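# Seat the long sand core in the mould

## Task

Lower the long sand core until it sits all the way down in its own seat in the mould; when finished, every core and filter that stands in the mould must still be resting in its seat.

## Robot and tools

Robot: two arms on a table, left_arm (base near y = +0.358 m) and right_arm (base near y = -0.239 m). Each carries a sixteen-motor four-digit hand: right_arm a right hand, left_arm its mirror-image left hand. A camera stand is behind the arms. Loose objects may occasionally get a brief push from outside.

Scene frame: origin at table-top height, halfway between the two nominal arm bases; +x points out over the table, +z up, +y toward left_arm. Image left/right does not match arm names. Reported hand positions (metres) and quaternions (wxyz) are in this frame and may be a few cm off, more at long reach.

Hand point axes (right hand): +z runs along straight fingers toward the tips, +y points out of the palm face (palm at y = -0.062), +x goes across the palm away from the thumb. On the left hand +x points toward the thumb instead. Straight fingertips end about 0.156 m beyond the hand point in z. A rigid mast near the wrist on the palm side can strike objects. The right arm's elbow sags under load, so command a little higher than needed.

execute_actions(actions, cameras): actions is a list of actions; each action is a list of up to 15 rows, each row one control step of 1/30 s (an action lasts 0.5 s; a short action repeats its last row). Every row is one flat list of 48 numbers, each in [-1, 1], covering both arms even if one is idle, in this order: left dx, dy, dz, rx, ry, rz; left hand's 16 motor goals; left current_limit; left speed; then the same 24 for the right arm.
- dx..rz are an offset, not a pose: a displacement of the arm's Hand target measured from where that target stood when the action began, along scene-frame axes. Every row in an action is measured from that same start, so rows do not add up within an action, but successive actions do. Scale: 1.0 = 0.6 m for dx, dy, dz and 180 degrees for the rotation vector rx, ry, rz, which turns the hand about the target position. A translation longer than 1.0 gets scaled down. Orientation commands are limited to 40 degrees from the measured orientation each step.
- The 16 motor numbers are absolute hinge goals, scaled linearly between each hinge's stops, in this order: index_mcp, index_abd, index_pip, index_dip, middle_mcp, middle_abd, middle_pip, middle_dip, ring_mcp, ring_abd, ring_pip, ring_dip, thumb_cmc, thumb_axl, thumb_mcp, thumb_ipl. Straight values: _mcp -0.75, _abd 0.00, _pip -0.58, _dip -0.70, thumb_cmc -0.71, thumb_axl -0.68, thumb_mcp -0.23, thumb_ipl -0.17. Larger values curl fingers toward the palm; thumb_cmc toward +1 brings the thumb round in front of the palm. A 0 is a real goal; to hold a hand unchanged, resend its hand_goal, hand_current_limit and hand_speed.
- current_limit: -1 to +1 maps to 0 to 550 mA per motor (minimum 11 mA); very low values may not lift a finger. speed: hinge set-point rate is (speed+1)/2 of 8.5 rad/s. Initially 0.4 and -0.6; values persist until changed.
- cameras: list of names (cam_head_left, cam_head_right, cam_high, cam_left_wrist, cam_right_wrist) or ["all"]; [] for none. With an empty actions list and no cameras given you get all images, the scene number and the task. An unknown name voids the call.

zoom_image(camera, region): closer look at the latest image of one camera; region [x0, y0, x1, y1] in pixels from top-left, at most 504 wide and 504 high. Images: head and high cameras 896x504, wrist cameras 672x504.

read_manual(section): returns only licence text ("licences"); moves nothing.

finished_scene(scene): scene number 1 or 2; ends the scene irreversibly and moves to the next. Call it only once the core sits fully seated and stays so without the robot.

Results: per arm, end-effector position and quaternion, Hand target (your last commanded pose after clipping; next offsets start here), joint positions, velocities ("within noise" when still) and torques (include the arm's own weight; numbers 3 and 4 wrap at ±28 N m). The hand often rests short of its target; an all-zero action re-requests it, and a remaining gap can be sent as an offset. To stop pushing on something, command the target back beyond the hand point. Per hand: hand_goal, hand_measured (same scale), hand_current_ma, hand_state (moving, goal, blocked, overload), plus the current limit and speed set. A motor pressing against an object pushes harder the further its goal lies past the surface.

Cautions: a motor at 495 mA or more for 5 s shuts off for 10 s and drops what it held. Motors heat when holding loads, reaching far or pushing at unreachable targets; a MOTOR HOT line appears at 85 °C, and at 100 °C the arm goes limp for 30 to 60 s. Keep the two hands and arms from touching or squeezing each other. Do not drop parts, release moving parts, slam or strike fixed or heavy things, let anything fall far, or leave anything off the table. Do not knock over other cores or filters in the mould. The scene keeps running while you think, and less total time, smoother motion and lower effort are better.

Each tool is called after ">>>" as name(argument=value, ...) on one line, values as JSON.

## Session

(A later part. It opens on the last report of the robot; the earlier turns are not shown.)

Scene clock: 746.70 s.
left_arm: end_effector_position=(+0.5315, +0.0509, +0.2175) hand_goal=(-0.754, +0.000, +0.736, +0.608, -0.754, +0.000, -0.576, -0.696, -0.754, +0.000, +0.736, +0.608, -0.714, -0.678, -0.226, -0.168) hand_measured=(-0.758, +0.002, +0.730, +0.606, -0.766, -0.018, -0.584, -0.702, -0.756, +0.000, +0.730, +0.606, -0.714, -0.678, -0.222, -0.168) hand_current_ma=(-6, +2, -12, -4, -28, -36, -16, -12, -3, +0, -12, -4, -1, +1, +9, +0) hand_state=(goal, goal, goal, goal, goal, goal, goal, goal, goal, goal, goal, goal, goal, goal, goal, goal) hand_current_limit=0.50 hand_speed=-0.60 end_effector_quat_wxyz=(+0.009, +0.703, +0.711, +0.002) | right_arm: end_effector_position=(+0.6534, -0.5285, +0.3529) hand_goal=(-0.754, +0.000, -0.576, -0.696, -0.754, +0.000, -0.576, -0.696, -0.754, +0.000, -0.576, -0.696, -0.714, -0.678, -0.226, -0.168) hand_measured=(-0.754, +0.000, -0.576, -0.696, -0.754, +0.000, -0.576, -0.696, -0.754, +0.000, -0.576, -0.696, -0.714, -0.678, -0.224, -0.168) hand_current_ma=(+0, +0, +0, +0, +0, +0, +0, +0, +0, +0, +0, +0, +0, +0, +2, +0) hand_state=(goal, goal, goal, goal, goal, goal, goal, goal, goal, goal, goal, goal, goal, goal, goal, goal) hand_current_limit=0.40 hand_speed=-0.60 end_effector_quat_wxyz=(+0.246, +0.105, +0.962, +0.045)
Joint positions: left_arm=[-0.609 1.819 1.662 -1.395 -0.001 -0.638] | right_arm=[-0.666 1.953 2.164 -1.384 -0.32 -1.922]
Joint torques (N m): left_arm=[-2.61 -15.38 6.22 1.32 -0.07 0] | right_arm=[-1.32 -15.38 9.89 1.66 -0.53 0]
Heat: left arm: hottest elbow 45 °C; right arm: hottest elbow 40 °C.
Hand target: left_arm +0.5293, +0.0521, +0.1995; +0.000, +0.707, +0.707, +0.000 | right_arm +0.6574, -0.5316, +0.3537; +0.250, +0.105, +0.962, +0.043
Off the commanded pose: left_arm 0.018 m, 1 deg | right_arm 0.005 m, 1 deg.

>>> execute_actions(actions=[[[0,0,-0.02,0,0,0,-0.754,0,0.737,0.609,-0.754,0,-0.576,-0.696,-0.754,0,0.737,0.609,-0.714,-0.678,-0.226,-0.168,0.5,-0.6,0,0,0,0,0,0,-0.754,0,-0.576,-0.696,-0.754,0,-0.576,-0.696,-0.754,0,-0.576,-0.696,-0.714,-0.678,-0.226,-0.168,0.4,-0.6]],[[0,0,0.03,0,0,0,-0.754,0,0.737,0.609,-0.754,0,-0.576,-0.696,-0.754,0,0.737,0.609,-0.714,-0.678,-0.226,-0.168,0.5,-0.6,0,0,0,0,0,0,-0.754,0,-0.576,-0.696,-0.754,0,-0.576,-0.696,-0.754,0,-0.576,-0.696,-0.714,-0.678,-0.226,-0.168,0.4,-0.6],[0,0,0.06,0,0,0,-0.754,0,0.737,0.609,-0.754,0,-0.576,-0.696,-0.754,0,0.737,0.609,-0.714,-0.678,-0.226,-0.168,0.5,-0.6,0,0,0,0,0,0,-0.754,0,-0.576,-0.696,-0.754,0,-0.576,-0.696,-0.754,0,-0.576,-0.696,-0.714,-0.678,-0.226,-0.168,0.4,-0.6],[0,0,0.1,0,0,0,-0.754,0,0.737,0.609,-0.754,0,-0.576,-0.696,-0.754,0,0.737,0.609,-0.714,-0.678,-0.226,-0.168,0.5,-0.6,0,0,0,0,0,0,-0.754,0,-0.576,-0.696,-0.754,0,-0.576,-0.696,-0.754,0,-0.576,-0.696,-0.714,-0.678,-0.226,-0.168,0.4,-0.6],[0,0,0.14,0,0,0,-0.754,0,0.737,0.609,-0.754,0,-0.576,-0.696,-0.754,0,0.737,0.609,-0.714,-0.678,-0.226,-0.168,0.5,-0.6,0,0,0,0,0,0,-0.754,0,-0.576,-0.696,-0.754,0,-0.576,-0.696,-0.754,0,-0.576,-0.696,-0.714,-0.678,-0.226,-0.168,0.4,-0.6],[0,0,0.18,0,0,0,-0.754,0,0.737,0.609,-0.754,0,-0.576,-0.696,-0.754,0,0.737,0.609,-0.714,-0.678,-0.226,-0.168,0.5,-0.6,0,0,0,0,0,0,-0.754,0,-0.576,-0.696,-0.754,0,-0.576,-0.696,-0.754,0,-0.576,-0.696,-0.714,-0.678,-0.226,-0.168,0.4,-0.6],[0,0,0.225,0,0,0,-0.754,0,0.737,0.609,-0.754,0,-0.576,-0.696,-0.754,0,0.737,0.609,-0.714,-0.678,-0.226,-0.168,0.5,-0.6,0,0,0,0,0,0,-0.754,0,-0.576,-0.696,-0.754,0,-0.576,-0.696,-0.754,0,-0.576,-0.696,-0.714,-0.678,-0.226,-0.168,0.4,-0.6]],[[0,0.0,0,0,0,0,-0.754,0,0.737,0.609,-0.754,0,-0.576,-0.696,-0.754,0,0.737,0.609,-0.714,-0.678,-0.226,-0.168,0.5,-0.6,0,0,0,0,0,0,-0.754,0,-0.576,-0.696,-0.754,0,-0.576,-0.696,-0.754,0,-0.576,-0.696,-0.714,-0.678,-0.226,-0.168,0.4,-0.6]]])

Scene clock: 759.63 s.
left_arm: end_effector_position=(+0.5174, +0.0613, +0.2998) hand_goal=(-0.754, +0.000, +0.736, +0.608, -0.754, +0.000, -0.576, -0.696, -0.754, +0.000, +0.736, +0.608, -0.714, -0.678, -0.226, -0.168) hand_measured=(-0.756, +0.002, +0.730, +0.606, -0.750, +0.002, -0.574, -0.696, -0.756, +0.000, +0.730, +0.606, -0.714, -0.678, -0.222, -0.168) hand_current_ma=(-5, +2, -12, -4, +6, +3, +3, -1, -3, +0, -12, -4, -1, +1, +9, +0) hand_state=(goal, goal, goal, goal, goal, goal, goal, goal, goal, goal, goal, goal, goal, goal, goal, goal) hand_current_limit=0.50 hand_speed=-0.60 end_effector_quat_wxyz=(-0.023, +0.704, +0.710, -0.003) | right_arm: end_effector_position=(+0.6534, -0.5285, +0.3529) hand_goal=(-0.754, +0.000, -0.576, -0.696, -0.754, +0.000, -0.576, -0.696, -0.754, +0.000, -0.576, -0.696, -0.714, -0.678, -0.226, -0.168) hand_measured=(-0.754, +0.000, -0.576, -0.696, -0.754, +0.000, -0.576, -0.696, -0.754, +0.000, -0.576, -0.696, -0.714, -0.678, -0.224, -0.168) hand_current_ma=(+0, +0, +0, +0, +0, +0, +0, +0, +0, +0, +0, +0, +0, +0, +2, +0) hand_state=(goal, goal, goal, goal, goal, goal, goal, goal, goal, goal, goal, goal, goal, goal, goal, goal) hand_current_limit=0.40 hand_speed=-0.60 end_effector_quat_wxyz=(+0.246, +0.105, +0.962, +0.045)
Joint positions: left_arm=[-0.609 1.803 1.865 -1.679 -0.002 -0.636] | right_arm=[-0.666 1.953 2.164 -1.384 -0.32 -1.922]
Joint torques (N m): left_arm=[-2.2 -15.21 13.05 0.17 -0.02 -0.05] | right_arm=[-1.32 -15.97 9.98 1.57 -0.52 0]
Heat: left arm: hottest elbow 43 °C; right arm: hottest elbow 40 °C.
Hand target: left_arm +0.5293, +0.0521, +0.3224; +0.000, +0.707, +0.707, +0.000 | right_arm +0.6574, -0.5316, +0.3537; +0.250, +0.105, +0.962, +0.043
Off the commanded pose: left_arm 0.027 m, 3 deg | right_arm 0.005 m, 1 deg.

>>> execute_actions(actions=[[[0,0.04,0,0,0,0,-0.754,0,0.737,0.609,-0.754,0,-0.576,-0.696,-0.754,0,0.737,0.609,-0.714,-0.678,-0.226,-0.168,0.5,-0.6,0,0,0,0,0,0,-0.754,0,-0.576,-0.696,-0.754,0,-0.576,-0.696,-0.754,0,-0.576,-0.696,-0.714,-0.678,-0.226,-0.168,0.4,-0.6],[-0.006,0.08,0,0,0,0,-0.754,0,0.737,0.609,-0.754,0,-0.576,-0.696,-0.754,0,0.737,0.609,-0.714,-0.678,-0.226,-0.168,0.5,-0.6,0,0,0,0,0,0,-0.754,0,-0.576,-0.696,-0.754,0,-0.576,-0.696,-0.754,0,-0.576,-0.696,-0.714,-0.678,-0.226,-0.168,0.4,-0.6],[-0.012,0.124,0,0,0,0,-0.754,0,0.737,0.609,-0.754,0,-0.576,-0.696,-0.754,0,0.737,0.609,-0.714,-0.678,-0.226,-0.168,0.5,-0.6,0,0,0,0,0,0,-0.754,0,-0.576,-0.696,-0.754,0,-0.576,-0.696,-0.754,0,-0.576,-0.696,-0.714,-0.678,-0.226,-0.168,0.4,-0.6]],[[-0.003,0,-0.03,0,0,0,-0.754,0,0.737,0.609,-0.754,0,-0.576,-0.696,-0.754,0,0.737,0.609,-0.714,-0.678,-0.226,-0.168,0.5,-0.6,0,0,0,0,0,0,-0.754,0,-0.576,-0.696,-0.754,0,-0.576,-0.696,-0.754,0,-0.576,-0.696,-0.714,-0.678,-0.226,-0.168,0.4,-0.6]]], cameras=["cam_high","cam_left_wrist","cam_head_right"])

>>> zoom_image(camera="cam_high", region=[425, 180, 495, 250])

>>> zoom_image(camera="cam_head_right", region=[395, 290, 475, 350])

>>> zoom_image(camera="cam_left_wrist", region=[300, 0, 500, 140])

Scene clock: 772.67 s.
left_arm: end_effector_position=(+0.5226, +0.1308, +0.3016) hand_goal=(-0.754, +0.000, +0.736, +0.608, -0.754, +0.000, -0.576, -0.696, -0.754, +0.000, +0.736, +0.608, -0.714, -0.678, -0.226, -0.168) hand_measured=(-0.756, +0.002, +0.730, +0.606, -0.752, +0.002, -0.574, -0.696, -0.756, +0.000, +0.730, +0.606, -0.714, -0.678, -0.222, -0.168) hand_current_ma=(-5, +2, -12, -4, +5, +3, +3, -1, -3, +0, -12, -4, -1, +1, +9, +0) hand_state=(goal, goal, goal, goal, goal, goal, goal, goal, goal, goal, goal, goal, goal, goal, goal, goal) hand_current_limit=0.50 hand_speed=-0.60 end_effector_quat_wxyz=(-0.007, +0.700, +0.714, -0.001) | right_arm: end_effector_position=(+0.6534, -0.5285, +0.3529) hand_goal=(-0.754, +0.000, -0.576, -0.696, -0.754, +0.000, -0.576, -0.696, -0.754, +0.000, -0.576, -0.696, -0.714, -0.678, -0.226, -0.168) hand_measured=(-0.754, +0.000, -0.576, -0.696, -0.754, +0.000, -0.576, -0.696, -0.754, +0.000, -0.576, -0.696, -0.714, -0.678, -0.224, -0.168) hand_current_ma=(+0, +0, +0, +0, +0, +0, +0, +0, +0, +0, +0, +0, +0, +0, +2, +0) hand_state=(goal, goal, goal, goal, goal, goal, goal, goal, goal, goal, goal, goal, goal, goal, goal, goal) hand_current_limit=0.40 hand_speed=-0.60 end_effector_quat_wxyz=(+0.246, +0.105, +0.962, +0.045)
Joint positions: left_arm=[-0.494 1.689 1.712 -1.607 -0.003 -0.531] | right_arm=[-0.666 1.953 2.164 -1.384 -0.32 -1.922]
Joint torques (N m): left_arm=[-2.96 -15.38 7.71 0.85 -0.01 -0.06] | right_arm=[-1.67 -14.45 9.92 1.69 -0.56 0.01]
Heat: left arm: hottest elbow 48 °C; right arm: hottest elbow 40 °C.
Hand target: left_arm +0.5202, +0.1264, +0.3045; +0.000, +0.707, +0.707, +0.000 | right_arm +0.6574, -0.5316, +0.3537; +0.250, +0.105, +0.962, +0.043
Off the commanded pose: left_arm 0.006 m, 1 deg | right_arm 0.005 m, 1 deg.
camera_calibration:
cam_left_wrist: T_world_to_cam=[[-0.643261, -0.765446, 0.0175643, 0.396755], [-0.503594, 0.440265, 0.743344, -0.0623044], [-0.576722, 0.469319, -0.668679, 0.566849], [0, 0, 0, 1]] pos_world=[0.550755, 0.0650919, 0.418385]
Images, in order (width x height): cam_head_right 896x504, cam_high 896x504, cam_left_wrist 672x504.

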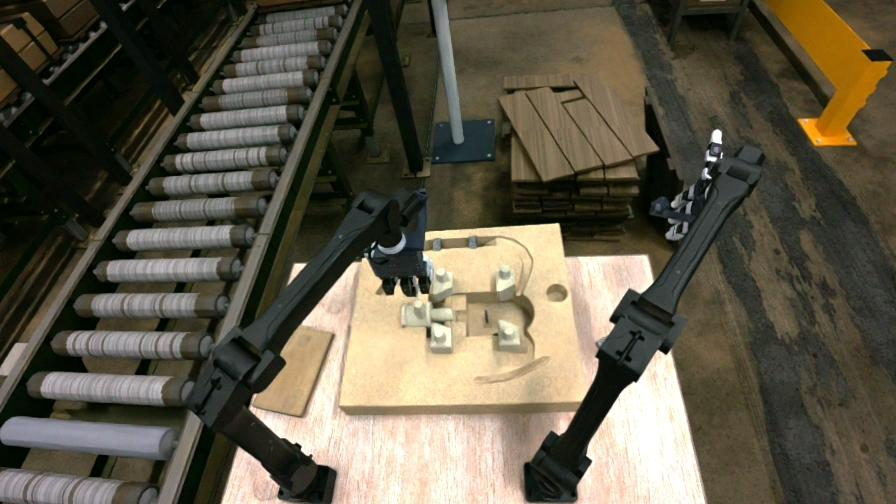

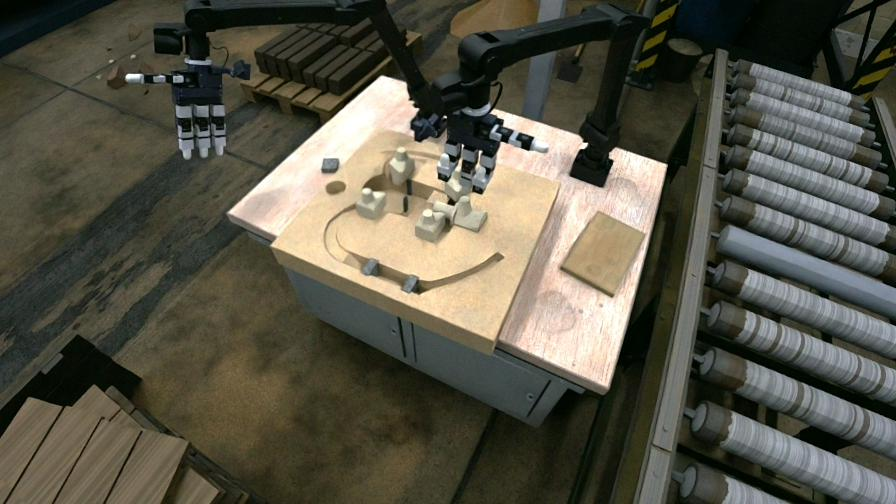

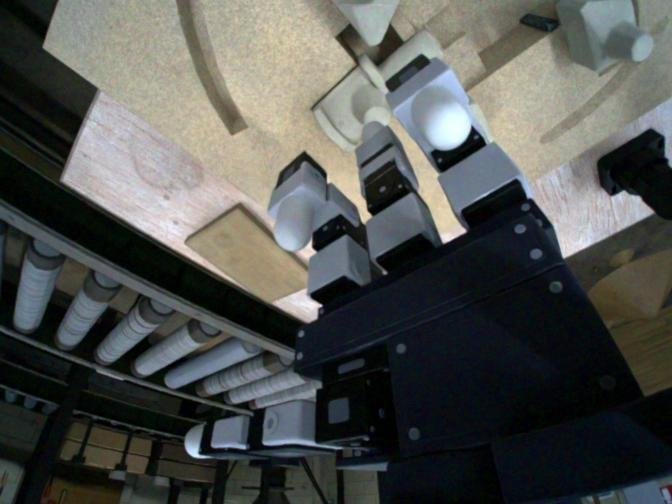

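Scaled by 7.200 from the camera's 896x504 image, which has a finer 1280x720 frame.

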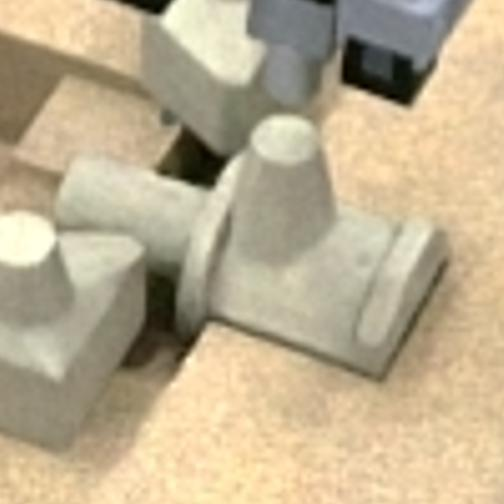

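Scaled by 6.300 from the camera's 896x504 image, which has a finer 1280x720 frame.

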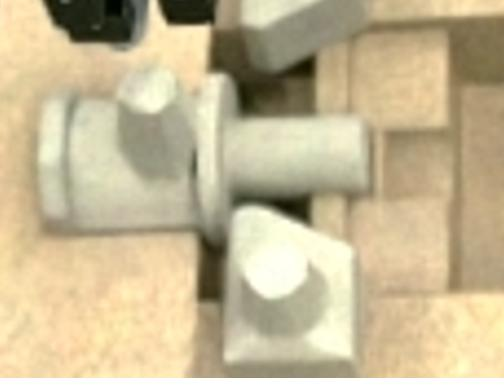

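Scaled by 2.520 from the camera's 672x504 image, which has a finer 960x720 frame.

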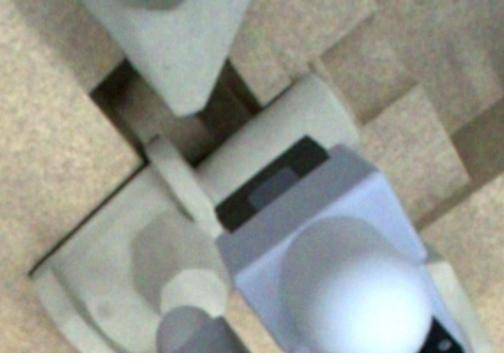

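>>> execute_actions(actions=[[[0,-0.008,-0.02,0,0,0,-0.754,0,0.737,0.609,-0.754,0,-0.576,-0.696,-0.754,0,0.737,0.609,-0.714,-0.678,-0.226,-0.168,0.5,-0.6,0,0,0,0,0,0,-0.754,0,-0.576,-0.696,-0.754,0,-0.576,-0.696,-0.754,0,-0.576,-0.696,-0.714,-0.678,-0.226,-0.168,0.4,-0.6],[-0.001,-0.014,-0.04,0,0,0,-0.754,0,0.737,0.609,-0.754,0,-0.576,-0.696,-0.754,0,0.737,0.609,-0.714,-0.678,-0.226,-0.168,0.5,-0.6,0,0,0,0,0,0,-0.754,0,-0.576,-0.696,-0.754,0,-0.576,-0.696,-0.754,0,-0.576,-0.696,-0.714,-0.678,-0.226,-0.168,0.4,-0.6]]], cameras=["cam_high","cam_left_wrist"])

>>> zoom_image(camera="cam_high", region=[425, 180, 495, 250])

>>> zoom_image(camera="cam_left_wrist", region=[300, 20, 440, 160])

Scene clock: 779.03 s.
left_arm: end_effector_position=(+0.5225, +0.1243, +0.2834) hand_goal=(-0.754, +0.000, +0.736, +0.608, -0.754, +0.000, -0.576, -0.696, -0.754, +0.000, +0.736, +0.608, -0.714, -0.678, -0.226, -0.168) hand_measured=(-0.756, +0.002, +0.730, +0.606, -0.752, +0.002, -0.574, -0.696, -0.756, +0.000, +0.730, +0.606, -0.714, -0.678, -0.222, -0.168) hand_current_ma=(-5, +2, -12, -4, +5, +3, +3, -1, -3, +0, -12, -4, -1, +1, +9, +0) hand_state=(goal, goal, goal, goal, goal, goal, goal, goal, goal, goal, goal, goal, goal, goal, goal, goal) hand_current_limit=0.50 hand_speed=-0.60 end_effector_quat_wxyz=(-0.002, +0.704, +0.710, +0.001) | right_arm: end_effector_position=(+0.6534, -0.5285, +0.3529) hand_goal=(-0.754, +0.000, -0.576, -0.696, -0.754, +0.000, -0.576, -0.696, -0.754, +0.000, -0.576, -0.696, -0.714, -0.678, -0.226, -0.168) hand_measured=(-0.754, +0.000, -0.576, -0.696, -0.754, +0.000, -0.576, -0.696, -0.754, +0.000, -0.576, -0.696, -0.714, -0.678, -0.224, -0.168) hand_current_ma=(+0, +0, +0, +0, +0, +0, +0, +0, +0, +0, +0, +0, +0, +0, +2, +0) hand_state=(goal, goal, goal, goal, goal, goal, goal, goal, goal, goal, goal, goal, goal, goal, goal, goal) hand_current_limit=0.40 hand_speed=-0.60 end_effector_quat_wxyz=(+0.246, +0.105, +0.962, +0.045)
Joint positions: left_arm=[-0.504 1.689 1.662 -1.547 -0.003 -0.53] | right_arm=[-0.666 1.953 2.164 -1.384 -0.32 -1.922]
Joint torques (N m): left_arm=[-3.19 -14.04 7.66 0.94 -0.02 -0.16] | right_arm=[-1.44 -15.85 9.8 1.4 -0.54 0]
Heat: left arm: hottest elbow 46 °C; right arm: hottest elbow 40 °C.
Hand target: left_arm +0.5197, +0.1181, +0.2805; +0.000, +0.707, +0.707, +0.000 | right_arm +0.6574, -0.5316, +0.3537; +0.250, +0.105, +0.962, +0.043
Off the commanded pose: left_arm 0.007 m, 1 deg | right_arm 0.005 m, 1 deg.
camera_calibration:
cam_left_wrist: T_world_to_cam=[[-0.651211, -0.758736, 0.0156262, 0.395872], [-0.505886, 0.449358, 0.736313, -0.0439581], [-0.565689, 0.47159, -0.676461, 0.553965], [0, 0, 0, 1]] pos_world=[0.54893, 0.0588706, 0.400917]
Images, in order (width x height): cam_high 896x504, cam_left_wrist 672x504.

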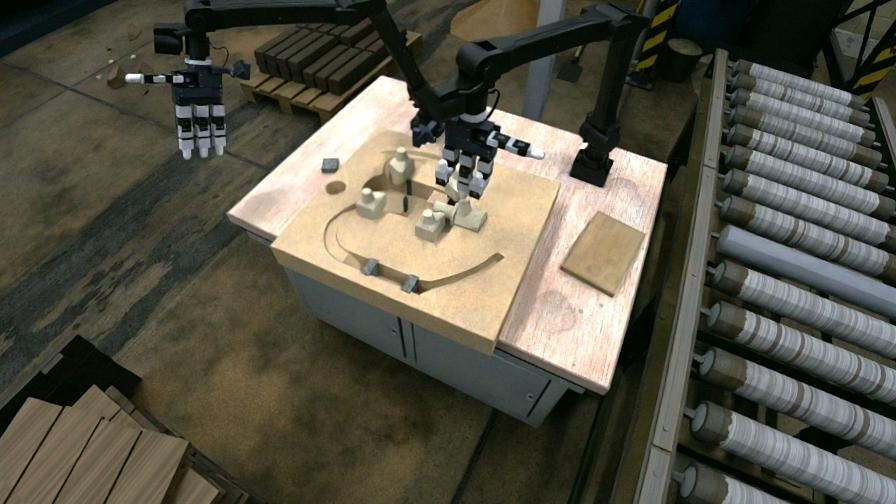

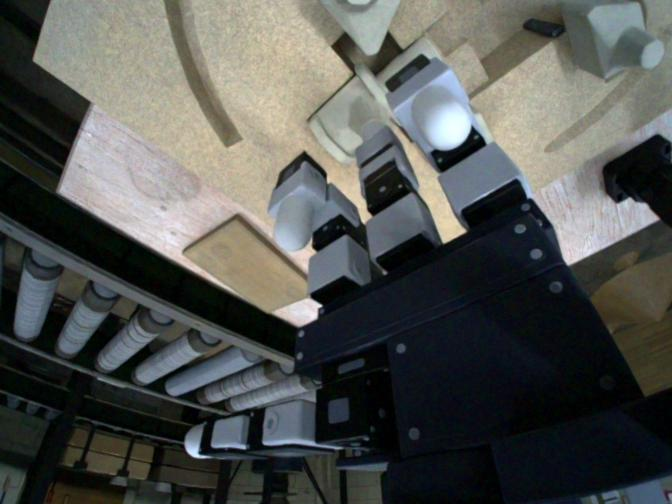

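Scaled by 7.200 from the camera's 896x504 image, which has a finer 1280x720 frame.

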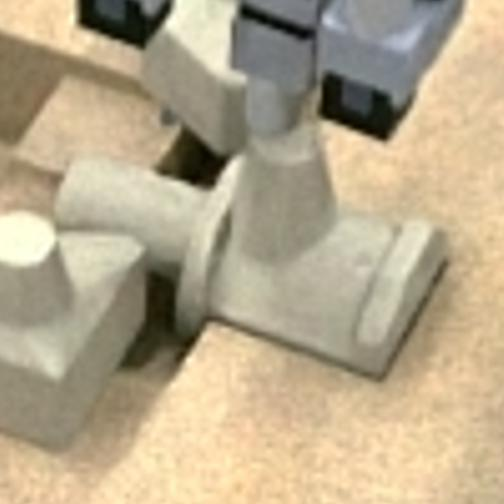

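Scaled by 3.600 from the camera's 672x504 image, which has a finer 960x720 frame.

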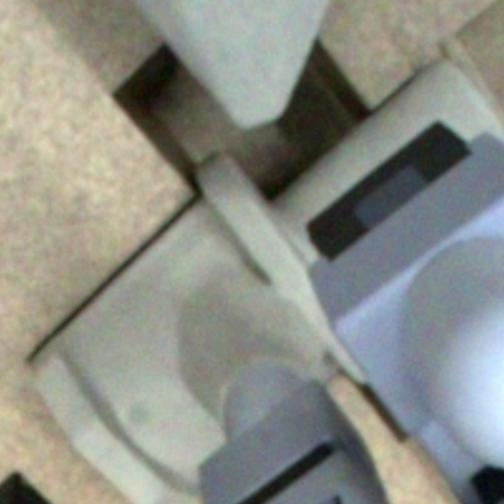

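>>> execute_actions(actions=[[[0,0.015,-0.018,0,0,0,-0.754,0,0.737,0.609,-0.754,0,-0.576,-0.696,-0.754,0,0.737,0.609,-0.714,-0.678,-0.226,-0.168,0.5,-0.6,0,0,0,0,0,0,-0.754,0,-0.576,-0.696,-0.754,0,-0.576,-0.696,-0.754,0,-0.576,-0.696,-0.714,-0.678,-0.226,-0.168,0.4,-0.6]]])

>>> execute_actions(actions=[[[0,0,-0.01,0,0,0,-0.754,0,0.737,0.609,-0.754,0,-0.576,-0.696,-0.754,0,0.737,0.609,-0.714,-0.678,-0.226,-0.168,0.5,-0.6,0,0,0,0,0,0,-0.754,0,-0.576,-0.696,-0.754,0,-0.576,-0.696,-0.754,0,-0.576,-0.696,-0.714,-0.678,-0.226,-0.168,0.4,-0.6]]])

>>> execute_actions(actions=[[[0,0,-0.012,0,0,0,-0.754,0,0.737,0.609,-0.754,0,-0.576,-0.696,-0.754,0,0.737,0.609,-0.714,-0.678,-0.226,-0.168,0.5,-0.6,0,0,0,0,0,0,-0.754,0,-0.576,-0.696,-0.754,0,-0.576,-0.696,-0.754,0,-0.576,-0.696,-0.714,-0.678,-0.226,-0.168,0.4,-0.6]]])

Scene clock: 787.37 s.
left_arm: end_effector_position=(+0.5209, +0.1251, +0.2725) hand_goal=(-0.754, +0.000, +0.736, +0.608, -0.754, +0.000, -0.576, -0.696, -0.754, +0.000, +0.736, +0.608, -0.714, -0.678, -0.226, -0.168) hand_measured=(-0.756, +0.002, +0.730, +0.606, -0.750, +0.002, -0.574, -0.696, -0.756, +0.000, +0.730, +0.606, -0.714, -0.678, -0.222, -0.168) hand_current_ma=(-5, +2, -12, -4, +6, +2, +3, +0, -3, +0, -12, -4, -1, +1, +10, +0) hand_state=(goal, goal, goal, goal, goal, goal, goal, goal, goal, goal, goal, goal, goal, goal, goal, goal) hand_current_limit=0.50 hand_speed=-0.60 end_effector_quat_wxyz=(-0.002, +0.704, +0.710, +0.001) | right_arm: end_effector_position=(+0.6534, -0.5285, +0.3529) hand_goal=(-0.754, +0.000, -0.576, -0.696, -0.754, +0.000, -0.576, -0.696, -0.754, +0.000, -0.576, -0.696, -0.714, -0.678, -0.226, -0.168) hand_measured=(-0.754, +0.000, -0.576, -0.696, -0.754, +0.000, -0.576, -0.696, -0.754, +0.000, -0.576, -0.696, -0.714, -0.678, -0.224, -0.168) hand_current_ma=(+0, +0, +0, +0, +0, +0, +0, +0, +0, +0, +0, +0, +0, +0, +2, +0) hand_state=(goal, goal, goal, goal, goal, goal, goal, goal, goal, goal, goal, goal, goal, goal, goal, goal) hand_current_limit=0.40 hand_speed=-0.60 end_effector_quat_wxyz=(+0.246, +0.105, +0.962, +0.045)
Joint positions: left_arm=[-0.504 1.685 1.628 -1.517 -0.002 -0.53] | right_arm=[-0.666 1.953 2.164 -1.384 -0.32 -1.922]
Joint torques (N m): left_arm=[-2.37 -15.27 6.98 0.98 0.03 -0.03] | right_arm=[-1.61 -14.8 9.62 1.7 -0.51 0.03]
Heat: left arm: hottest elbow 45 °C; right arm: hottest elbow 40 °C.
Hand target: left_arm +0.5196, +0.1271, +0.2697; +0.000, +0.707, +0.707, +0.000 | right_arm +0.6574, -0.5316, +0.3537; +0.250, +0.105, +0.962, +0.043
Off the commanded pose: left_arm 0.004 m, 0 deg | right_arm 0.005 m, 1 deg.

Scene clock: 788.07 s.
left_arm: end_effector_position=(+0.5212, +0.1249, +0.2723) hand_goal=(-0.754, +0.000, +0.736, +0.608, -0.754, +0.000, -0.576, -0.696, -0.754, +0.000, +0.736, +0.608, -0.714, -0.678, -0.226, -0.168) hand_measured=(-0.756, +0.002, +0.730, +0.606, -0.756, -0.004, -0.576, -0.696, -0.756, +0.000, +0.730, +0.606, -0.714, -0.678, -0.222, -0.168) hand_current_ma=(-5, +2, -12, -4, -4, -8, -1, +0, -3, +0, -12, -4, -1, +1, +10, +0) hand_state=(goal, goal, goal, goal, goal, goal, goal, goal, goal, goal, goal, goal, goal, goal, goal, goal) hand_current_limit=0.50 hand_speed=-0.60 end_effector_quat_wxyz=(+0.003, +0.704, +0.710, +0.002) | right_arm: end_effector_position=(+0.6534, -0.5285, +0.3529) hand_goal=(-0.754, +0.000, -0.576, -0.696, -0.754, +0.000, -0.576, -0.696, -0.754, +0.000, -0.576, -0.696, -0.714, -0.678, -0.226, -0.168) hand_measured=(-0.754, +0.000, -0.576, -0.696, -0.754, +0.000, -0.576, -0.696, -0.754, +0.000, -0.576, -0.696, -0.714, -0.678, -0.224, -0.168) hand_current_ma=(+0, +0, +0, +0, +0, +0, +0, +0, +0, +0, +0, +0, +0, +0, +2, +0) hand_state=(goal, goal, goal, goal, goal, goal, goal, goal, goal, goal, goal, goal, goal, goal, goal, goal) hand_current_limit=0.40 hand_speed=-0.60 end_effector_quat_wxyz=(+0.246, +0.105, +0.962, +0.045)
Joint positions: left_arm=[-0.504 1.68 1.62 -1.504 -0.002 -0.53] | right_arm=[-0.666 1.953 2.164 -1.384 -0.32 -1.922]
Joint torques (N m): left_arm=[-1.9 -14.51 6.6 0.99 -0.02 -0.03] | right_arm=[-1.73 -15.68 9.87 1.5 -0.55 0.03]
Heat: left arm: hottest elbow 45 °C; right arm: hottest elbow 40 °C.
Hand target: left_arm +0.5197, +0.1271, +0.2637; +0.000, +0.707, +0.707, +0.000 | right_arm +0.6574, -0.5316, +0.3537; +0.250, +0.105, +0.962, +0.043
Off the commanded pose: left_arm 0.009 m, 1 deg | right_arm 0.005 m, 1 deg.

Scene clock: 788.77 s.
left_arm: end_effector_position=(+0.5211, +0.1250, +0.2725) hand_goal=(-0.754, +0.000, +0.736, +0.608, -0.754, +0.000, -0.576, -0.696, -0.754, +0.000, +0.736, +0.608, -0.714, -0.678, -0.226, -0.168) hand_measured=(-0.756, +0.002, +0.730, +0.606, -0.760, -0.010, -0.580, -0.698, -0.756, +0.000, +0.730, +0.606, -0.714, -0.678, -0.222, -0.168) hand_current_ma=(-5, +2, -12, -4, -14, -18, -6, -1, -3, +0, -12, -4, -1, +1, +10, +0) hand_state=(goal, goal, goal, goal, goal, goal, goal, goal, goal, goal, goal, goal, goal, goal, goal, goal) hand_current_limit=0.50 hand_speed=-0.60 end_effector_quat_wxyz=(+0.009, +0.704, +0.710, +0.003) | right_arm: end_effector_position=(+0.6534, -0.5285, +0.3529) hand_goal=(-0.754, +0.000, -0.576, -0.696, -0.754, +0.000, -0.576, -0.696, -0.754, +0.000, -0.576, -0.696, -0.714, -0.678, -0.226, -0.168) hand_measured=(-0.754, +0.000, -0.576, -0.696, -0.754, +0.000, -0.576, -0.696, -0.754, +0.000, -0.576, -0.696, -0.714, -0.678, -0.224, -0.168) hand_current_ma=(+0, +0, +0, +0, +0, +0, +0, +0, +0, +0, +0, +0, +0, +0, +2, +0) hand_state=(goal, goal, goal, goal, goal, goal, goal, goal, goal, goal, goal, goal, goal, goal, goal, goal) hand_current_limit=0.40 hand_speed=-0.60 end_effector_quat_wxyz=(+0.246, +0.105, +0.962, +0.045)
Joint positions: left_arm=[-0.504 1.671 1.608 -1.488 -0.002 -0.53] | right_arm=[-0.666 1.953 2.164 -1.384 -0.32 -1.922]
Joint torques (N m): left_arm=[-2.2 -13.57 6.17 1.28 -0.01 -0.03] | right_arm=[-2.2 -14.86 9.87 1.72 -0.53 -0.02]
Heat: left arm: hottest elbow 45 °C; right arm: hottest elbow 40 °C.
Hand target: left_arm +0.5197, +0.1270, +0.2564; +0.000, +0.707, +0.707, +0.000 | right_arm +0.6574, -0.5316, +0.3537; +0.250, +0.105, +0.962, +0.043
Off the commanded pose: left_arm 0.016 m, 1 deg | right_arm 0.005 m, 1 deg.

>>> execute_actions(actions=[[[0,0,-0.025,0,0,0,-0.754,0,0.737,0.609,-0.754,0,-0.576,-0.696,-0.754,0,0.737,0.609,-0.714,-0.678,-0.226,-0.168,0.5,-0.6,0,0,0,0,0,0,-0.754,0,-0.576,-0.696,-0.754,0,-0.576,-0.696,-0.754,0,-0.576,-0.696,-0.714,-0.678,-0.226,-0.168,0.4,-0.6]],[[0,0,0.0,0,0,0,-0.754,0,0.737,0.609,-0.754,0,-0.576,-0.696,-0.754,0,0.737,0.609,-0.714,-0.678,-0.226,-0.168,0.5,-0.6,0,0,0,0,0,0,-0.754,0,-0.576,-0.696,-0.754,0,-0.576,-0.696,-0.754,0,-0.576,-0.696,-0.714,-0.678,-0.226,-0.168,0.4,-0.6]]])

>>> execute_actions(actions=[[[0,0,0.03,0,0,0,-0.754,0,0.737,0.609,-0.754,0,-0.576,-0.696,-0.754,0,0.737,0.609,-0.714,-0.678,-0.226,-0.168,0.5,-0.6,0,0,0,0,0,0,-0.754,0,-0.576,-0.696,-0.754,0,-0.576,-0.696,-0.754,0,-0.576,-0.696,-0.714,-0.678,-0.226,-0.168,0.4,-0.6],[0,0,0.06,0,0,0,-0.754,0,0.737,0.609,-0.754,0,-0.576,-0.696,-0.754,0,0.737,0.609,-0.714,-0.678,-0.226,-0.168,0.5,-0.6,0,0,0,0,0,0,-0.754,0,-0.576,-0.696,-0.754,0,-0.576,-0.696,-0.754,0,-0.576,-0.696,-0.714,-0.678,-0.226,-0.168,0.4,-0.6],[0,0,0.1,0,0,0,-0.754,0,0.737,0.609,-0.754,0,-0.576,-0.696,-0.754,0,0.737,0.609,-0.714,-0.678,-0.226,-0.168,0.5,-0.6,0,0,0,0,0,0,-0.754,0,-0.576,-0.696,-0.754,0,-0.576,-0.696,-0.754,0,-0.576,-0.696,-0.714,-0.678,-0.226,-0.168,0.4,-0.6],[0,0,0.13,0,0,0,-0.754,0,0.737,0.609,-0.754,0,-0.576,-0.696,-0.754,0,0.737,0.609,-0.714,-0.678,-0.226,-0.168,0.5,-0.6,0,0,0,0,0,0,-0.754,0,-0.576,-0.696,-0.754,0,-0.576,-0.696,-0.754,0,-0.576,-0.696,-0.714,-0.678,-0.226,-0.168,0.4,-0.6]],[[0.003,0.02,0,0,0,0,-0.754,0,0.737,0.609,-0.754,0,-0.576,-0.696,-0.754,0,0.737,0.609,-0.714,-0.678,-0.226,-0.168,0.5,-0.6,0,0,0,0,0,0,-0.754,0,-0.576,-0.696,-0.754,0,-0.576,-0.696,-0.754,0,-0.576,-0.696,-0.714,-0.678,-0.226,-0.168,0.4,-0.6],[0.005,0.04,0,0,0,0,-0.754,0,0.737,0.609,-0.754,0,-0.576,-0.696,-0.754,0,0.737,0.609,-0.714,-0.678,-0.226,-0.168,0.5,-0.6,0,0,0,0,0,0,-0.754,0,-0.576,-0.696,-0.754,0,-0.576,-0.696,-0.754,0,-0.576,-0.696,-0.714,-0.678,-0.226,-0.168,0.4,-0.6],[0.005,0.055,-0.01,0,0,0,-0.754,0,0.737,0.609,-0.754,0,-0.576,-0.696,-0.754,0,0.737,0.609,-0.714,-0.678,-0.226,-0.168,0.5,-0.6,0,0,0,0,0,0,-0.754,0,-0.576,-0.696,-0.754,0,-0.576,-0.696,-0.754,0,-0.576,-0.696,-0.714,-0.678,-0.226,-0.168,0.4,-0.6]],[[-0.003,0,-0.03,0,0,0,-0.754,0,0.737,0.609,-0.754,0,-0.576,-0.696,-0.754,0,0.737,0.609,-0.714,-0.678,-0.226,-0.168,0.5,-0.6,0,0,0,0,0,0,-0.754,0,-0.576,-0.696,-0.754,0,-0.576,-0.696,-0.754,0,-0.576,-0.696,-0.714,-0.678,-0.226,-0.168,0.4,-0.6],[-0.005,0,-0.06,0,0,0,-0.754,0,0.737,0.609,-0.754,0,-0.576,-0.696,-0.754,0,0.737,0.609,-0.714,-0.678,-0.226,-0.168,0.5,-0.6,0,0,0,0,0,0,-0.754,0,-0.576,-0.696,-0.754,0,-0.576,-0.696,-0.754,0,-0.576,-0.696,-0.714,-0.678,-0.226,-0.168,0.4,-0.6]]], cameras=["cam_high","cam_left_wrist","cam_head_left"])

>>> zoom_image(camera="cam_high", region=[425, 180, 495, 250])

>>> zoom_image(camera="cam_head_left", region=[375, 280, 445, 350])

Scene clock: 811.30 s.
left_arm: end_effector_position=(+0.5206, +0.1252, +0.2730) hand_goal=(-0.754, +0.000, +0.736, +0.608, -0.754, +0.000, -0.576, -0.696, -0.754, +0.000, +0.736, +0.608, -0.714, -0.678, -0.226, -0.168) hand_measured=(-0.756, +0.002, +0.730, +0.606, -0.770, -0.020, -0.584, -0.700, -0.756, +0.000, +0.730, +0.606, -0.714, -0.678, -0.222, -0.168) hand_current_ma=(-5, +2, -12, -4, -41, -43, -19, -9, -3, +0, -12, -4, -1, +1, +10, +0) hand_state=(goal, goal, goal, goal, goal, goal, goal, goal, goal, goal, goal, goal, goal, goal, goal, goal) hand_current_limit=0.50 hand_speed=-0.60 end_effector_quat_wxyz=(+0.021, +0.704, +0.710, +0.007) | right_arm: end_effector_position=(+0.6534, -0.5285, +0.3529) hand_goal=(-0.754, +0.000, -0.576, -0.696, -0.754, +0.000, -0.576, -0.696, -0.754, +0.000, -0.576, -0.696, -0.714, -0.678, -0.226, -0.168) hand_measured=(-0.754, +0.000, -0.576, -0.696, -0.754, +0.000, -0.576, -0.696, -0.754, +0.000, -0.576, -0.696, -0.714, -0.678, -0.224, -0.168) hand_current_ma=(+0, +0, +0, +0, +0, +0, +0, +0, +0, +0, +0, +0, +0, +0, +2, +0) hand_state=(goal, goal, goal, goal, goal, goal, goal, goal, goal, goal, goal, goal, goal, goal, goal, goal) hand_current_limit=0.40 hand_speed=-0.60 end_effector_quat_wxyz=(+0.246, +0.105, +0.962, +0.045)
Joint positions: left_arm=[-0.504 1.654 1.582 -1.455 -0.002 -0.53] | right_arm=[-0.666 1.953 2.164 -1.384 -0.32 -1.922]
Joint torques (N m): left_arm=[-2.02 -11.58 5.57 1.4 -0.02 -0.02] | right_arm=[-0.91 -15.33 9.78 1.52 -0.5 0.03]
Heat: left arm: hottest elbow 42 °C; right arm: hottest elbow 40 °C.
Hand target: left_arm +0.5197, +0.1271, +0.2413; +0.000, +0.707, +0.707, +0.000 | right_arm +0.6574, -0.5316, +0.3537; +0.250, +0.105, +0.962, +0.043
Off the commanded pose: left_arm 0.032 m, 3 deg | right_arm 0.005 m, 1 deg.

Scene clock: 813.03 s.
left_arm: end_effector_position=(+0.5204, +0.1605, +0.2735) hand_goal=(-0.754, +0.000, +0.736, +0.608, -0.754, +0.000, -0.576, -0.696, -0.754, +0.000, +0.736, +0.608, -0.714, -0.678, -0.226, -0.168) hand_measured=(-0.756, +0.002, +0.730, +0.606, -0.752, +0.000, -0.574, -0.696, -0.756, +0.000, +0.730, +0.606, -0.714, -0.678, -0.222, -0.168) hand_current_ma=(-4, +2, -12, -4, +5, +0, +2, +0, -3, +0, -12, -4, -1, +1, +10, +0) hand_state=(goal, goal, goal, goal, goal, goal, goal, goal, goal, goal, goal, goal, goal, goal, goal, goal) hand_current_limit=0.50 hand_speed=-0.60 end_effector_quat_wxyz=(-0.008, +0.703, +0.711, -0.002) | right_arm: end_effector_position=(+0.6534, -0.5285, +0.3529) hand_goal=(-0.754, +0.000, -0.576, -0.696, -0.754, +0.000, -0.576, -0.696, -0.754, +0.000, -0.576, -0.696, -0.714, -0.678, -0.226, -0.168) hand_measured=(-0.754, +0.000, -0.576, -0.696, -0.754, +0.000, -0.576, -0.696, -0.754, +0.000, -0.576, -0.696, -0.714, -0.678, -0.224, -0.168) hand_current_ma=(+0, +0, +0, +0, +0, +0, +0, +0, +0, +0, +0, +0, +0, +0, +2, +0) hand_state=(goal, goal, goal, goal, goal, goal, goal, goal, goal, goal, goal, goal, goal, goal, goal, goal) hand_current_limit=0.40 hand_speed=-0.60 end_effector_quat_wxyz=(+0.246, +0.105, +0.962, +0.045)
Joint positions: left_arm=[-0.442 1.648 1.587 -1.525 -0.001 -0.472] | right_arm=[-0.666 1.953 2.164 -1.384 -0.32 -1.922]
Joint torques (N m): left_arm=[-2.08 -15.03 7.61 0.88 -0.05 -0.03] | right_arm=[-2.14 -15.5 9.78 1.66 -0.57 0.01]
Heat: left arm: hottest elbow 42 °C; right arm: hottest elbow 40 °C.
Hand target: left_arm +0.5197, +0.1602, +0.2775; +0.000, +0.707, +0.707, +0.000 | right_arm +0.6574, -0.5316, +0.3537; +0.250, +0.105, +0.962, +0.043
Off the commanded pose: left_arm 0.004 m, 1 deg | right_arm 0.005 m, 1 deg.
camera_calibration:
cam_left_wrist: T_world_to_cam=[[-0.648674, -0.760793, 0.0203964, 0.419904], [-0.498017, 0.444584, 0.744529, -0.0595774], [-0.5755, 0.472799, -0.667278, 0.531243], [0, 0, 0, 1]] pos_world=[0.548441, 0.0947761, 0.390279]
Images, in order (width x height): cam_head_left 896x504, cam_high 896x504, cam_left_wrist 672x504.

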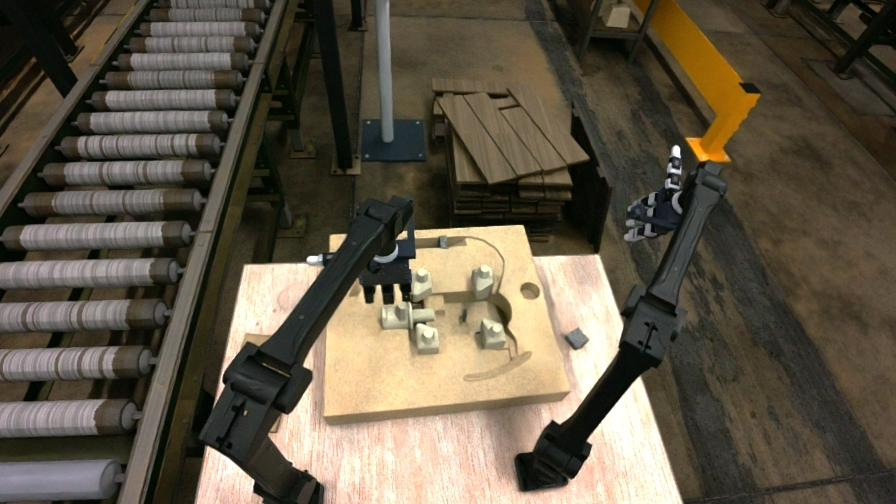

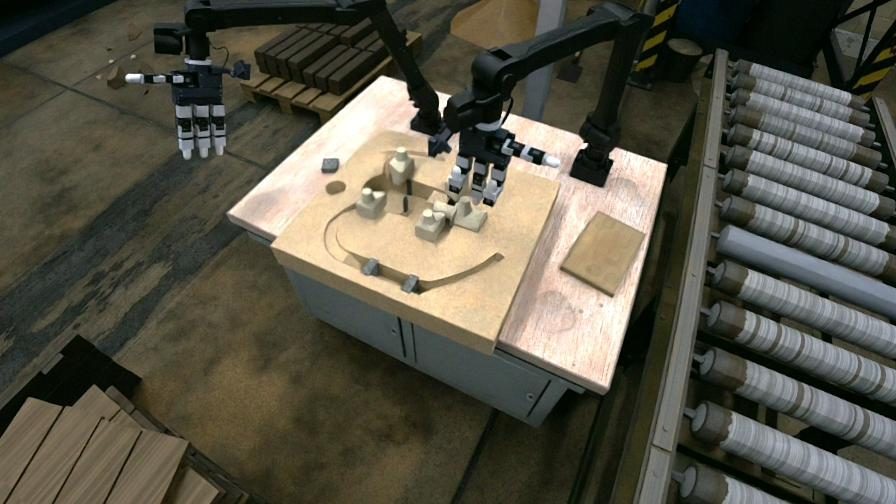

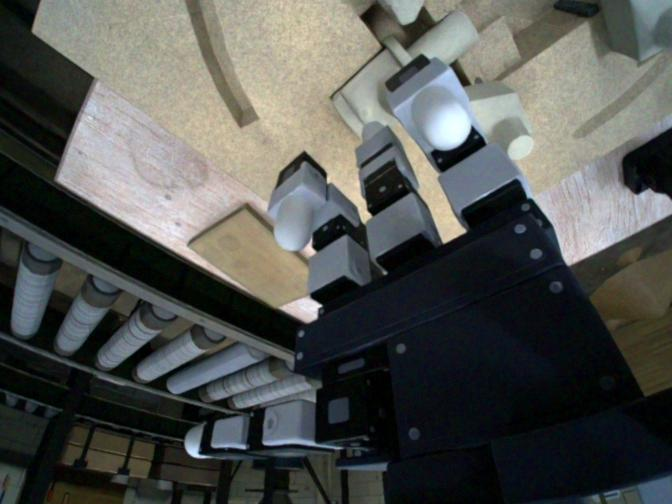

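Scaled by 7.200 from the camera's 896x504 image, which has a finer 1280x720 frame.

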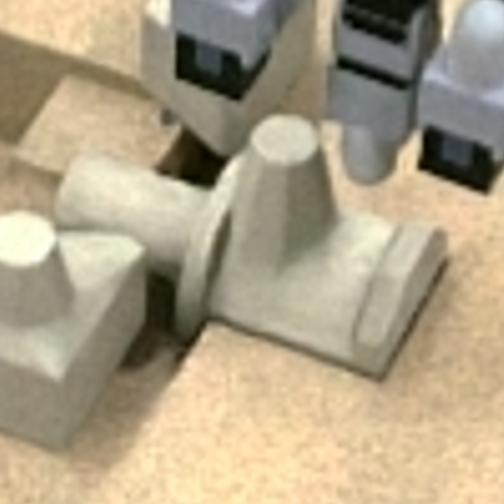

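Scaled by 7.200 from the camera's 896x504 image, which has a finer 1280x720 frame.

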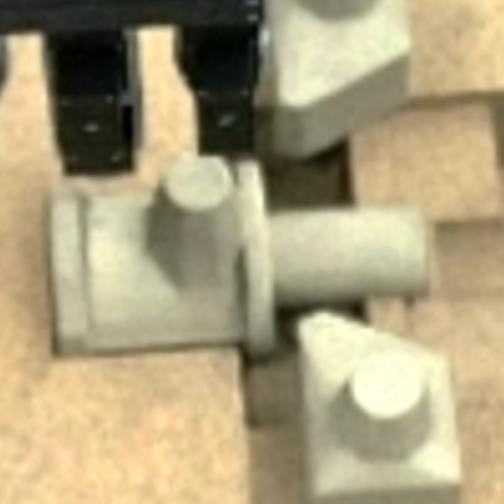

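>>> execute_actions(actions=[[[0,0,-0.03,0,0,0,-0.754,0,0.737,0.609,-0.754,0,-0.576,-0.696,-0.754,0,0.737,0.609,-0.714,-0.678,-0.226,-0.168,0.5,-0.6,0,0,0,0,0,0,-0.754,0,-0.576,-0.696,-0.754,0,-0.576,-0.696,-0.754,0,-0.576,-0.696,-0.714,-0.678,-0.226,-0.168,0.4,-0.6],[0,0,-0.055,0,0,0,-0.754,0,0.737,0.609,-0.754,0,-0.576,-0.696,-0.754,0,0.737,0.609,-0.714,-0.678,-0.226,-0.168,0.5,-0.6,0,0,0,0,0,0,-0.754,0,-0.576,-0.696,-0.754,0,-0.576,-0.696,-0.754,0,-0.576,-0.696,-0.714,-0.678,-0.226,-0.168,0.4,-0.6]]])

>>> execute_actions(actions=[[[0,0,-0.015,0,0,0,-0.754,0,0.737,0.609,-0.754,0,-0.576,-0.696,-0.754,0,0.737,0.609,-0.714,-0.678,-0.226,-0.168,0.5,-0.6,0,0,0,0,0,0,-0.754,0,-0.576,-0.696,-0.754,0,-0.576,-0.696,-0.754,0,-0.576,-0.696,-0.714,-0.678,-0.226,-0.168,0.4,-0.6]],[[0,0,-0.006,0,0,0,-0.754,0,0.737,0.609,-0.754,0,-0.576,-0.696,-0.754,0,0.737,0.609,-0.714,-0.678,-0.226,-0.168,0.5,-0.6,0,0,0,0,0,0,-0.754,0,-0.576,-0.696,-0.754,0,-0.576,-0.696,-0.754,0,-0.576,-0.696,-0.714,-0.678,-0.226,-0.168,0.4,-0.6]]])

>>> execute_actions(actions=[[[0,0,-0.008,0,0,0,-0.754,0,0.737,0.609,-0.754,0,-0.576,-0.696,-0.754,0,0.737,0.609,-0.714,-0.678,-0.226,-0.168,0.5,-0.6,0,0,0,0,0,0,-0.754,0,-0.576,-0.696,-0.754,0,-0.576,-0.696,-0.754,0,-0.576,-0.696,-0.714,-0.678,-0.226,-0.168,0.4,-0.6]]])

>>> execute_actions(actions=[[[0,0,-0.01,0,0,0,-0.754,0,0.737,0.609,-0.754,0,-0.576,-0.696,-0.754,0,0.737,0.609,-0.714,-0.678,-0.226,-0.168,0.5,-0.6,0,0,0,0,0,0,-0.754,0,-0.576,-0.696,-0.754,0,-0.576,-0.696,-0.754,0,-0.576,-0.696,-0.714,-0.678,-0.226,-0.168,0.4,-0.6]]])

Scene clock: 823.80 s.
left_arm: end_effector_position=(+0.5193, +0.1610, +0.2457) hand_goal=(-0.754, +0.000, +0.736, +0.608, -0.754, +0.000, -0.576, -0.696, -0.754, +0.000, +0.736, +0.608, -0.714, -0.678, -0.226, -0.168) hand_measured=(-0.756, +0.002, +0.730, +0.606, -0.752, +0.000, -0.574, -0.696, -0.756, +0.000, +0.730, +0.606, -0.714, -0.678, -0.222, -0.168) hand_current_ma=(-4, +2, -12, -4, +5, +0, +2, +0, -3, +0, -12, -4, -1, +1, +10, +0) hand_state=(goal, goal, goal, goal, goal, goal, goal, goal, goal, goal, goal, goal, goal, goal, goal, goal) hand_current_limit=0.50 hand_speed=-0.60 end_effector_quat_wxyz=(-0.003, +0.703, +0.711, -0.001) | right_arm: end_effector_position=(+0.6534, -0.5285, +0.3529) hand_goal=(-0.754, +0.000, -0.576, -0.696, -0.754, +0.000, -0.576, -0.696, -0.754, +0.000, -0.576, -0.696, -0.714, -0.678, -0.226, -0.168) hand_measured=(-0.754, +0.000, -0.576, -0.696, -0.754, +0.000, -0.576, -0.696, -0.754, +0.000, -0.576, -0.696, -0.714, -0.678, -0.224, -0.168) hand_current_ma=(+0, +0, +0, +0, +0, +0, +0, +0, +0, +0, +0, +0, +0, +0, +2, +0) hand_state=(goal, goal, goal, goal, goal, goal, goal, goal, goal, goal, goal, goal, goal, goal, goal, goal) hand_current_limit=0.40 hand_speed=-0.60 end_effector_quat_wxyz=(+0.246, +0.105, +0.962, +0.045)
Joint positions: left_arm=[-0.442 1.646 1.51 -1.441 -0.001 -0.472] | right_arm=[-0.666 1.953 2.164 -1.384 -0.32 -1.922]
Joint torques (N m): left_arm=[-2.84 -13.8 7.47 0.9 -0.07 -0.02] | right_arm=[-2.08 -14.62 9.92 1.51 -0.55 -0.03]
Heat: left arm: hottest elbow 41 °C; right arm: hottest elbow 40 °C.
Hand target: left_arm +0.5196, +0.1602, +0.2443; +0.000, +0.707, +0.707, +0.000 | right_arm +0.6574, -0.5316, +0.3537; +0.250, +0.105, +0.962, +0.043
Off the commanded pose: left_arm 0.002 m, 1 deg | right_arm 0.005 m, 1 deg.

Scene clock: 825.00 s.
left_arm: end_effector_position=(+0.5198, +0.1608, +0.2368) hand_goal=(-0.754, +0.000, +0.736, +0.608, -0.754, +0.000, -0.576, -0.696, -0.754, +0.000, +0.736, +0.608, -0.714, -0.678, -0.226, -0.168) hand_measured=(-0.756, +0.002, +0.730, +0.606, -0.752, +0.000, -0.574, -0.696, -0.756, +0.000, +0.730, +0.606, -0.714, -0.678, -0.222, -0.168) hand_current_ma=(-4, +2, -12, -4, +5, +0, +2, +0, -3, +0, -12, -4, -1, +1, +10, +0) hand_state=(goal, goal, goal, goal, goal, goal, goal, goal, goal, goal, goal, goal, goal, goal, goal, goal) hand_current_limit=0.50 hand_speed=-0.60 end_effector_quat_wxyz=(+0.000, +0.703, +0.711, +0.001) | right_arm: end_effector_position=(+0.6534, -0.5285, +0.3529) hand_goal=(-0.754, +0.000, -0.576, -0.696, -0.754, +0.000, -0.576, -0.696, -0.754, +0.000, -0.576, -0.696, -0.714, -0.678, -0.226, -0.168) hand_measured=(-0.754, +0.000, -0.576, -0.696, -0.754, +0.000, -0.576, -0.696, -0.754, +0.000, -0.576, -0.696, -0.714, -0.678, -0.224, -0.168) hand_current_ma=(+0, +0, +0, +0, +0, +0, +0, +0, +0, +0, +0, +0, +0, +0, +2, +0) hand_state=(goal, goal, goal, goal, goal, goal, goal, goal, goal, goal, goal, goal, goal, goal, goal, goal) hand_current_limit=0.40 hand_speed=-0.60 end_effector_quat_wxyz=(+0.246, +0.105, +0.962, +0.045)
Joint positions: left_arm=[-0.442 1.646 1.485 -1.408 -0.001 -0.472] | right_arm=[-0.666 1.953 2.164 -1.384 -0.32 -1.922]
Joint torques (N m): left_arm=[-2.32 -13.57 7.53 0.99 -0.02 -0.02] | right_arm=[-2.14 -15.09 10 1.52 -0.54 0.03]
Heat: left arm: hottest elbow 41 °C; right arm: hottest elbow 40 °C.
Hand target: left_arm +0.5197, +0.1602, +0.2317; +0.000, +0.707, +0.707, +0.000 | right_arm +0.6574, -0.5316, +0.3537; +0.250, +0.105, +0.962, +0.043
Off the commanded pose: left_arm 0.005 m, 1 deg | right_arm 0.005 m, 1 deg.

Scene clock: 825.70 s.
left_arm: end_effector_position=(+0.5197, +0.1608, +0.2333) hand_goal=(-0.754, +0.000, +0.736, +0.608, -0.754, +0.000, -0.576, -0.696, -0.754, +0.000, +0.736, +0.608, -0.714, -0.678, -0.226, -0.168) hand_measured=(-0.756, +0.002, +0.730, +0.606, -0.752, +0.000, -0.574, -0.696, -0.756, +0.000, +0.730, +0.606, -0.714, -0.678, -0.222, -0.168) hand_current_ma=(-4, +2, -12, -4, +5, +0, +2, +0, -3, +0, -12, -4, -1, +1, +10, +0) hand_state=(goal, goal, goal, goal, goal, goal, goal, goal, goal, goal, goal, goal, goal, goal, goal, goal) hand_current_limit=0.50 hand_speed=-0.60 end_effector_quat_wxyz=(+0.001, +0.703, +0.711, +0.001) | right_arm: end_effector_position=(+0.6534, -0.5285, +0.3529) hand_goal=(-0.754, +0.000, -0.576, -0.696, -0.754, +0.000, -0.576, -0.696, -0.754, +0.000, -0.576, -0.696, -0.714, -0.678, -0.226, -0.168) hand_measured=(-0.754, +0.000, -0.576, -0.696, -0.754, +0.000, -0.576, -0.696, -0.754, +0.000, -0.576, -0.696, -0.714, -0.678, -0.224, -0.168) hand_current_ma=(+0, +0, +0, +0, +0, +0, +0, +0, +0, +0, +0, +0, +0, +0, +2, +0) hand_state=(goal, goal, goal, goal, goal, goal, goal, goal, goal, goal, goal, goal, goal, goal, goal, goal) hand_current_limit=0.40 hand_speed=-0.60 end_effector_quat_wxyz=(+0.246, +0.105, +0.962, +0.045)
Joint positions: left_arm=[-0.442 1.646 1.475 -1.396 -0.001 -0.472] | right_arm=[-0.666 1.953 2.164 -1.384 -0.32 -1.922]
Joint torques (N m): left_arm=[-2.37 -13.16 7.46 0.94 -0.03 -0.06] | right_arm=[-1.96 -14.8 9.94 1.51 -0.54 0.01]
Heat: left arm: hottest elbow 41 °C; right arm: hottest elbow 40 °C.
Hand target: left_arm +0.5197, +0.1602, +0.2269; +0.000, +0.707, +0.707, +0.000 | right_arm +0.6574, -0.5316, +0.3537; +0.250, +0.105, +0.962, +0.043
Off the commanded pose: left_arm 0.006 m, 1 deg | right_arm 0.005 m, 1 deg.

Scene clock: 826.40 s.
left_arm: end_effector_position=(+0.5209, +0.1603, +0.2316) hand_goal=(-0.754, +0.000, +0.736, +0.608, -0.754, +0.000, -0.576, -0.696, -0.754, +0.000, +0.736, +0.608, -0.714, -0.678, -0.226, -0.168) hand_measured=(-0.756, +0.002, +0.730, +0.606, -0.754, -0.002, -0.576, -0.696, -0.756, +0.000, +0.730, +0.606, -0.714, -0.678, -0.222, -0.168) hand_current_ma=(-4, +2, -12, -4, -1, -4, +0, +0, -3, +0, -12, -4, -1, +1, +10, +0) hand_state=(goal, goal, goal, goal, goal, goal, goal, goal, goal, goal, goal, goal, goal, goal, goal, goal) hand_current_limit=0.50 hand_speed=-0.60 end_effector_quat_wxyz=(+0.005, +0.703, +0.711, +0.002) | right_arm: end_effector_position=(+0.6534, -0.5285, +0.3529) hand_goal=(-0.754, +0.000, -0.576, -0.696, -0.754, +0.000, -0.576, -0.696, -0.754, +0.000, -0.576, -0.696, -0.714, -0.678, -0.226, -0.168) hand_measured=(-0.754, +0.000, -0.576, -0.696, -0.754, +0.000, -0.576, -0.696, -0.754, +0.000, -0.576, -0.696, -0.714, -0.678, -0.224, -0.168) hand_current_ma=(+0, +0, +0, +0, +0, +0, +0, +0, +0, +0, +0, +0, +0, +0, +2, +0) hand_state=(goal, goal, goal, goal, goal, goal, goal, goal, goal, goal, goal, goal, goal, goal, goal, goal) hand_current_limit=0.40 hand_speed=-0.60 end_effector_quat_wxyz=(+0.246, +0.105, +0.962, +0.045)
Joint positions: left_arm=[-0.442 1.646 1.469 -1.384 -0.001 -0.472] | right_arm=[-0.666 1.953 2.164 -1.384 -0.32 -1.922]
Joint torques (N m): left_arm=[-2.49 -13.39 6.99 1.01 -0.04 -0.01] | right_arm=[-2.43 -15.21 9.87 1.57 -0.55 0.01]
Heat: left arm: hottest elbow 41 °C; right arm: hottest elbow 40 °C.
Hand target: left_arm +0.5197, +0.1602, +0.2209; +0.000, +0.707, +0.707, +0.000 | right_arm +0.6574, -0.5316, +0.3537; +0.250, +0.105, +0.962, +0.043
Off the commanded pose: left_arm 0.011 m, 1 deg | right_arm 0.005 m, 1 deg.


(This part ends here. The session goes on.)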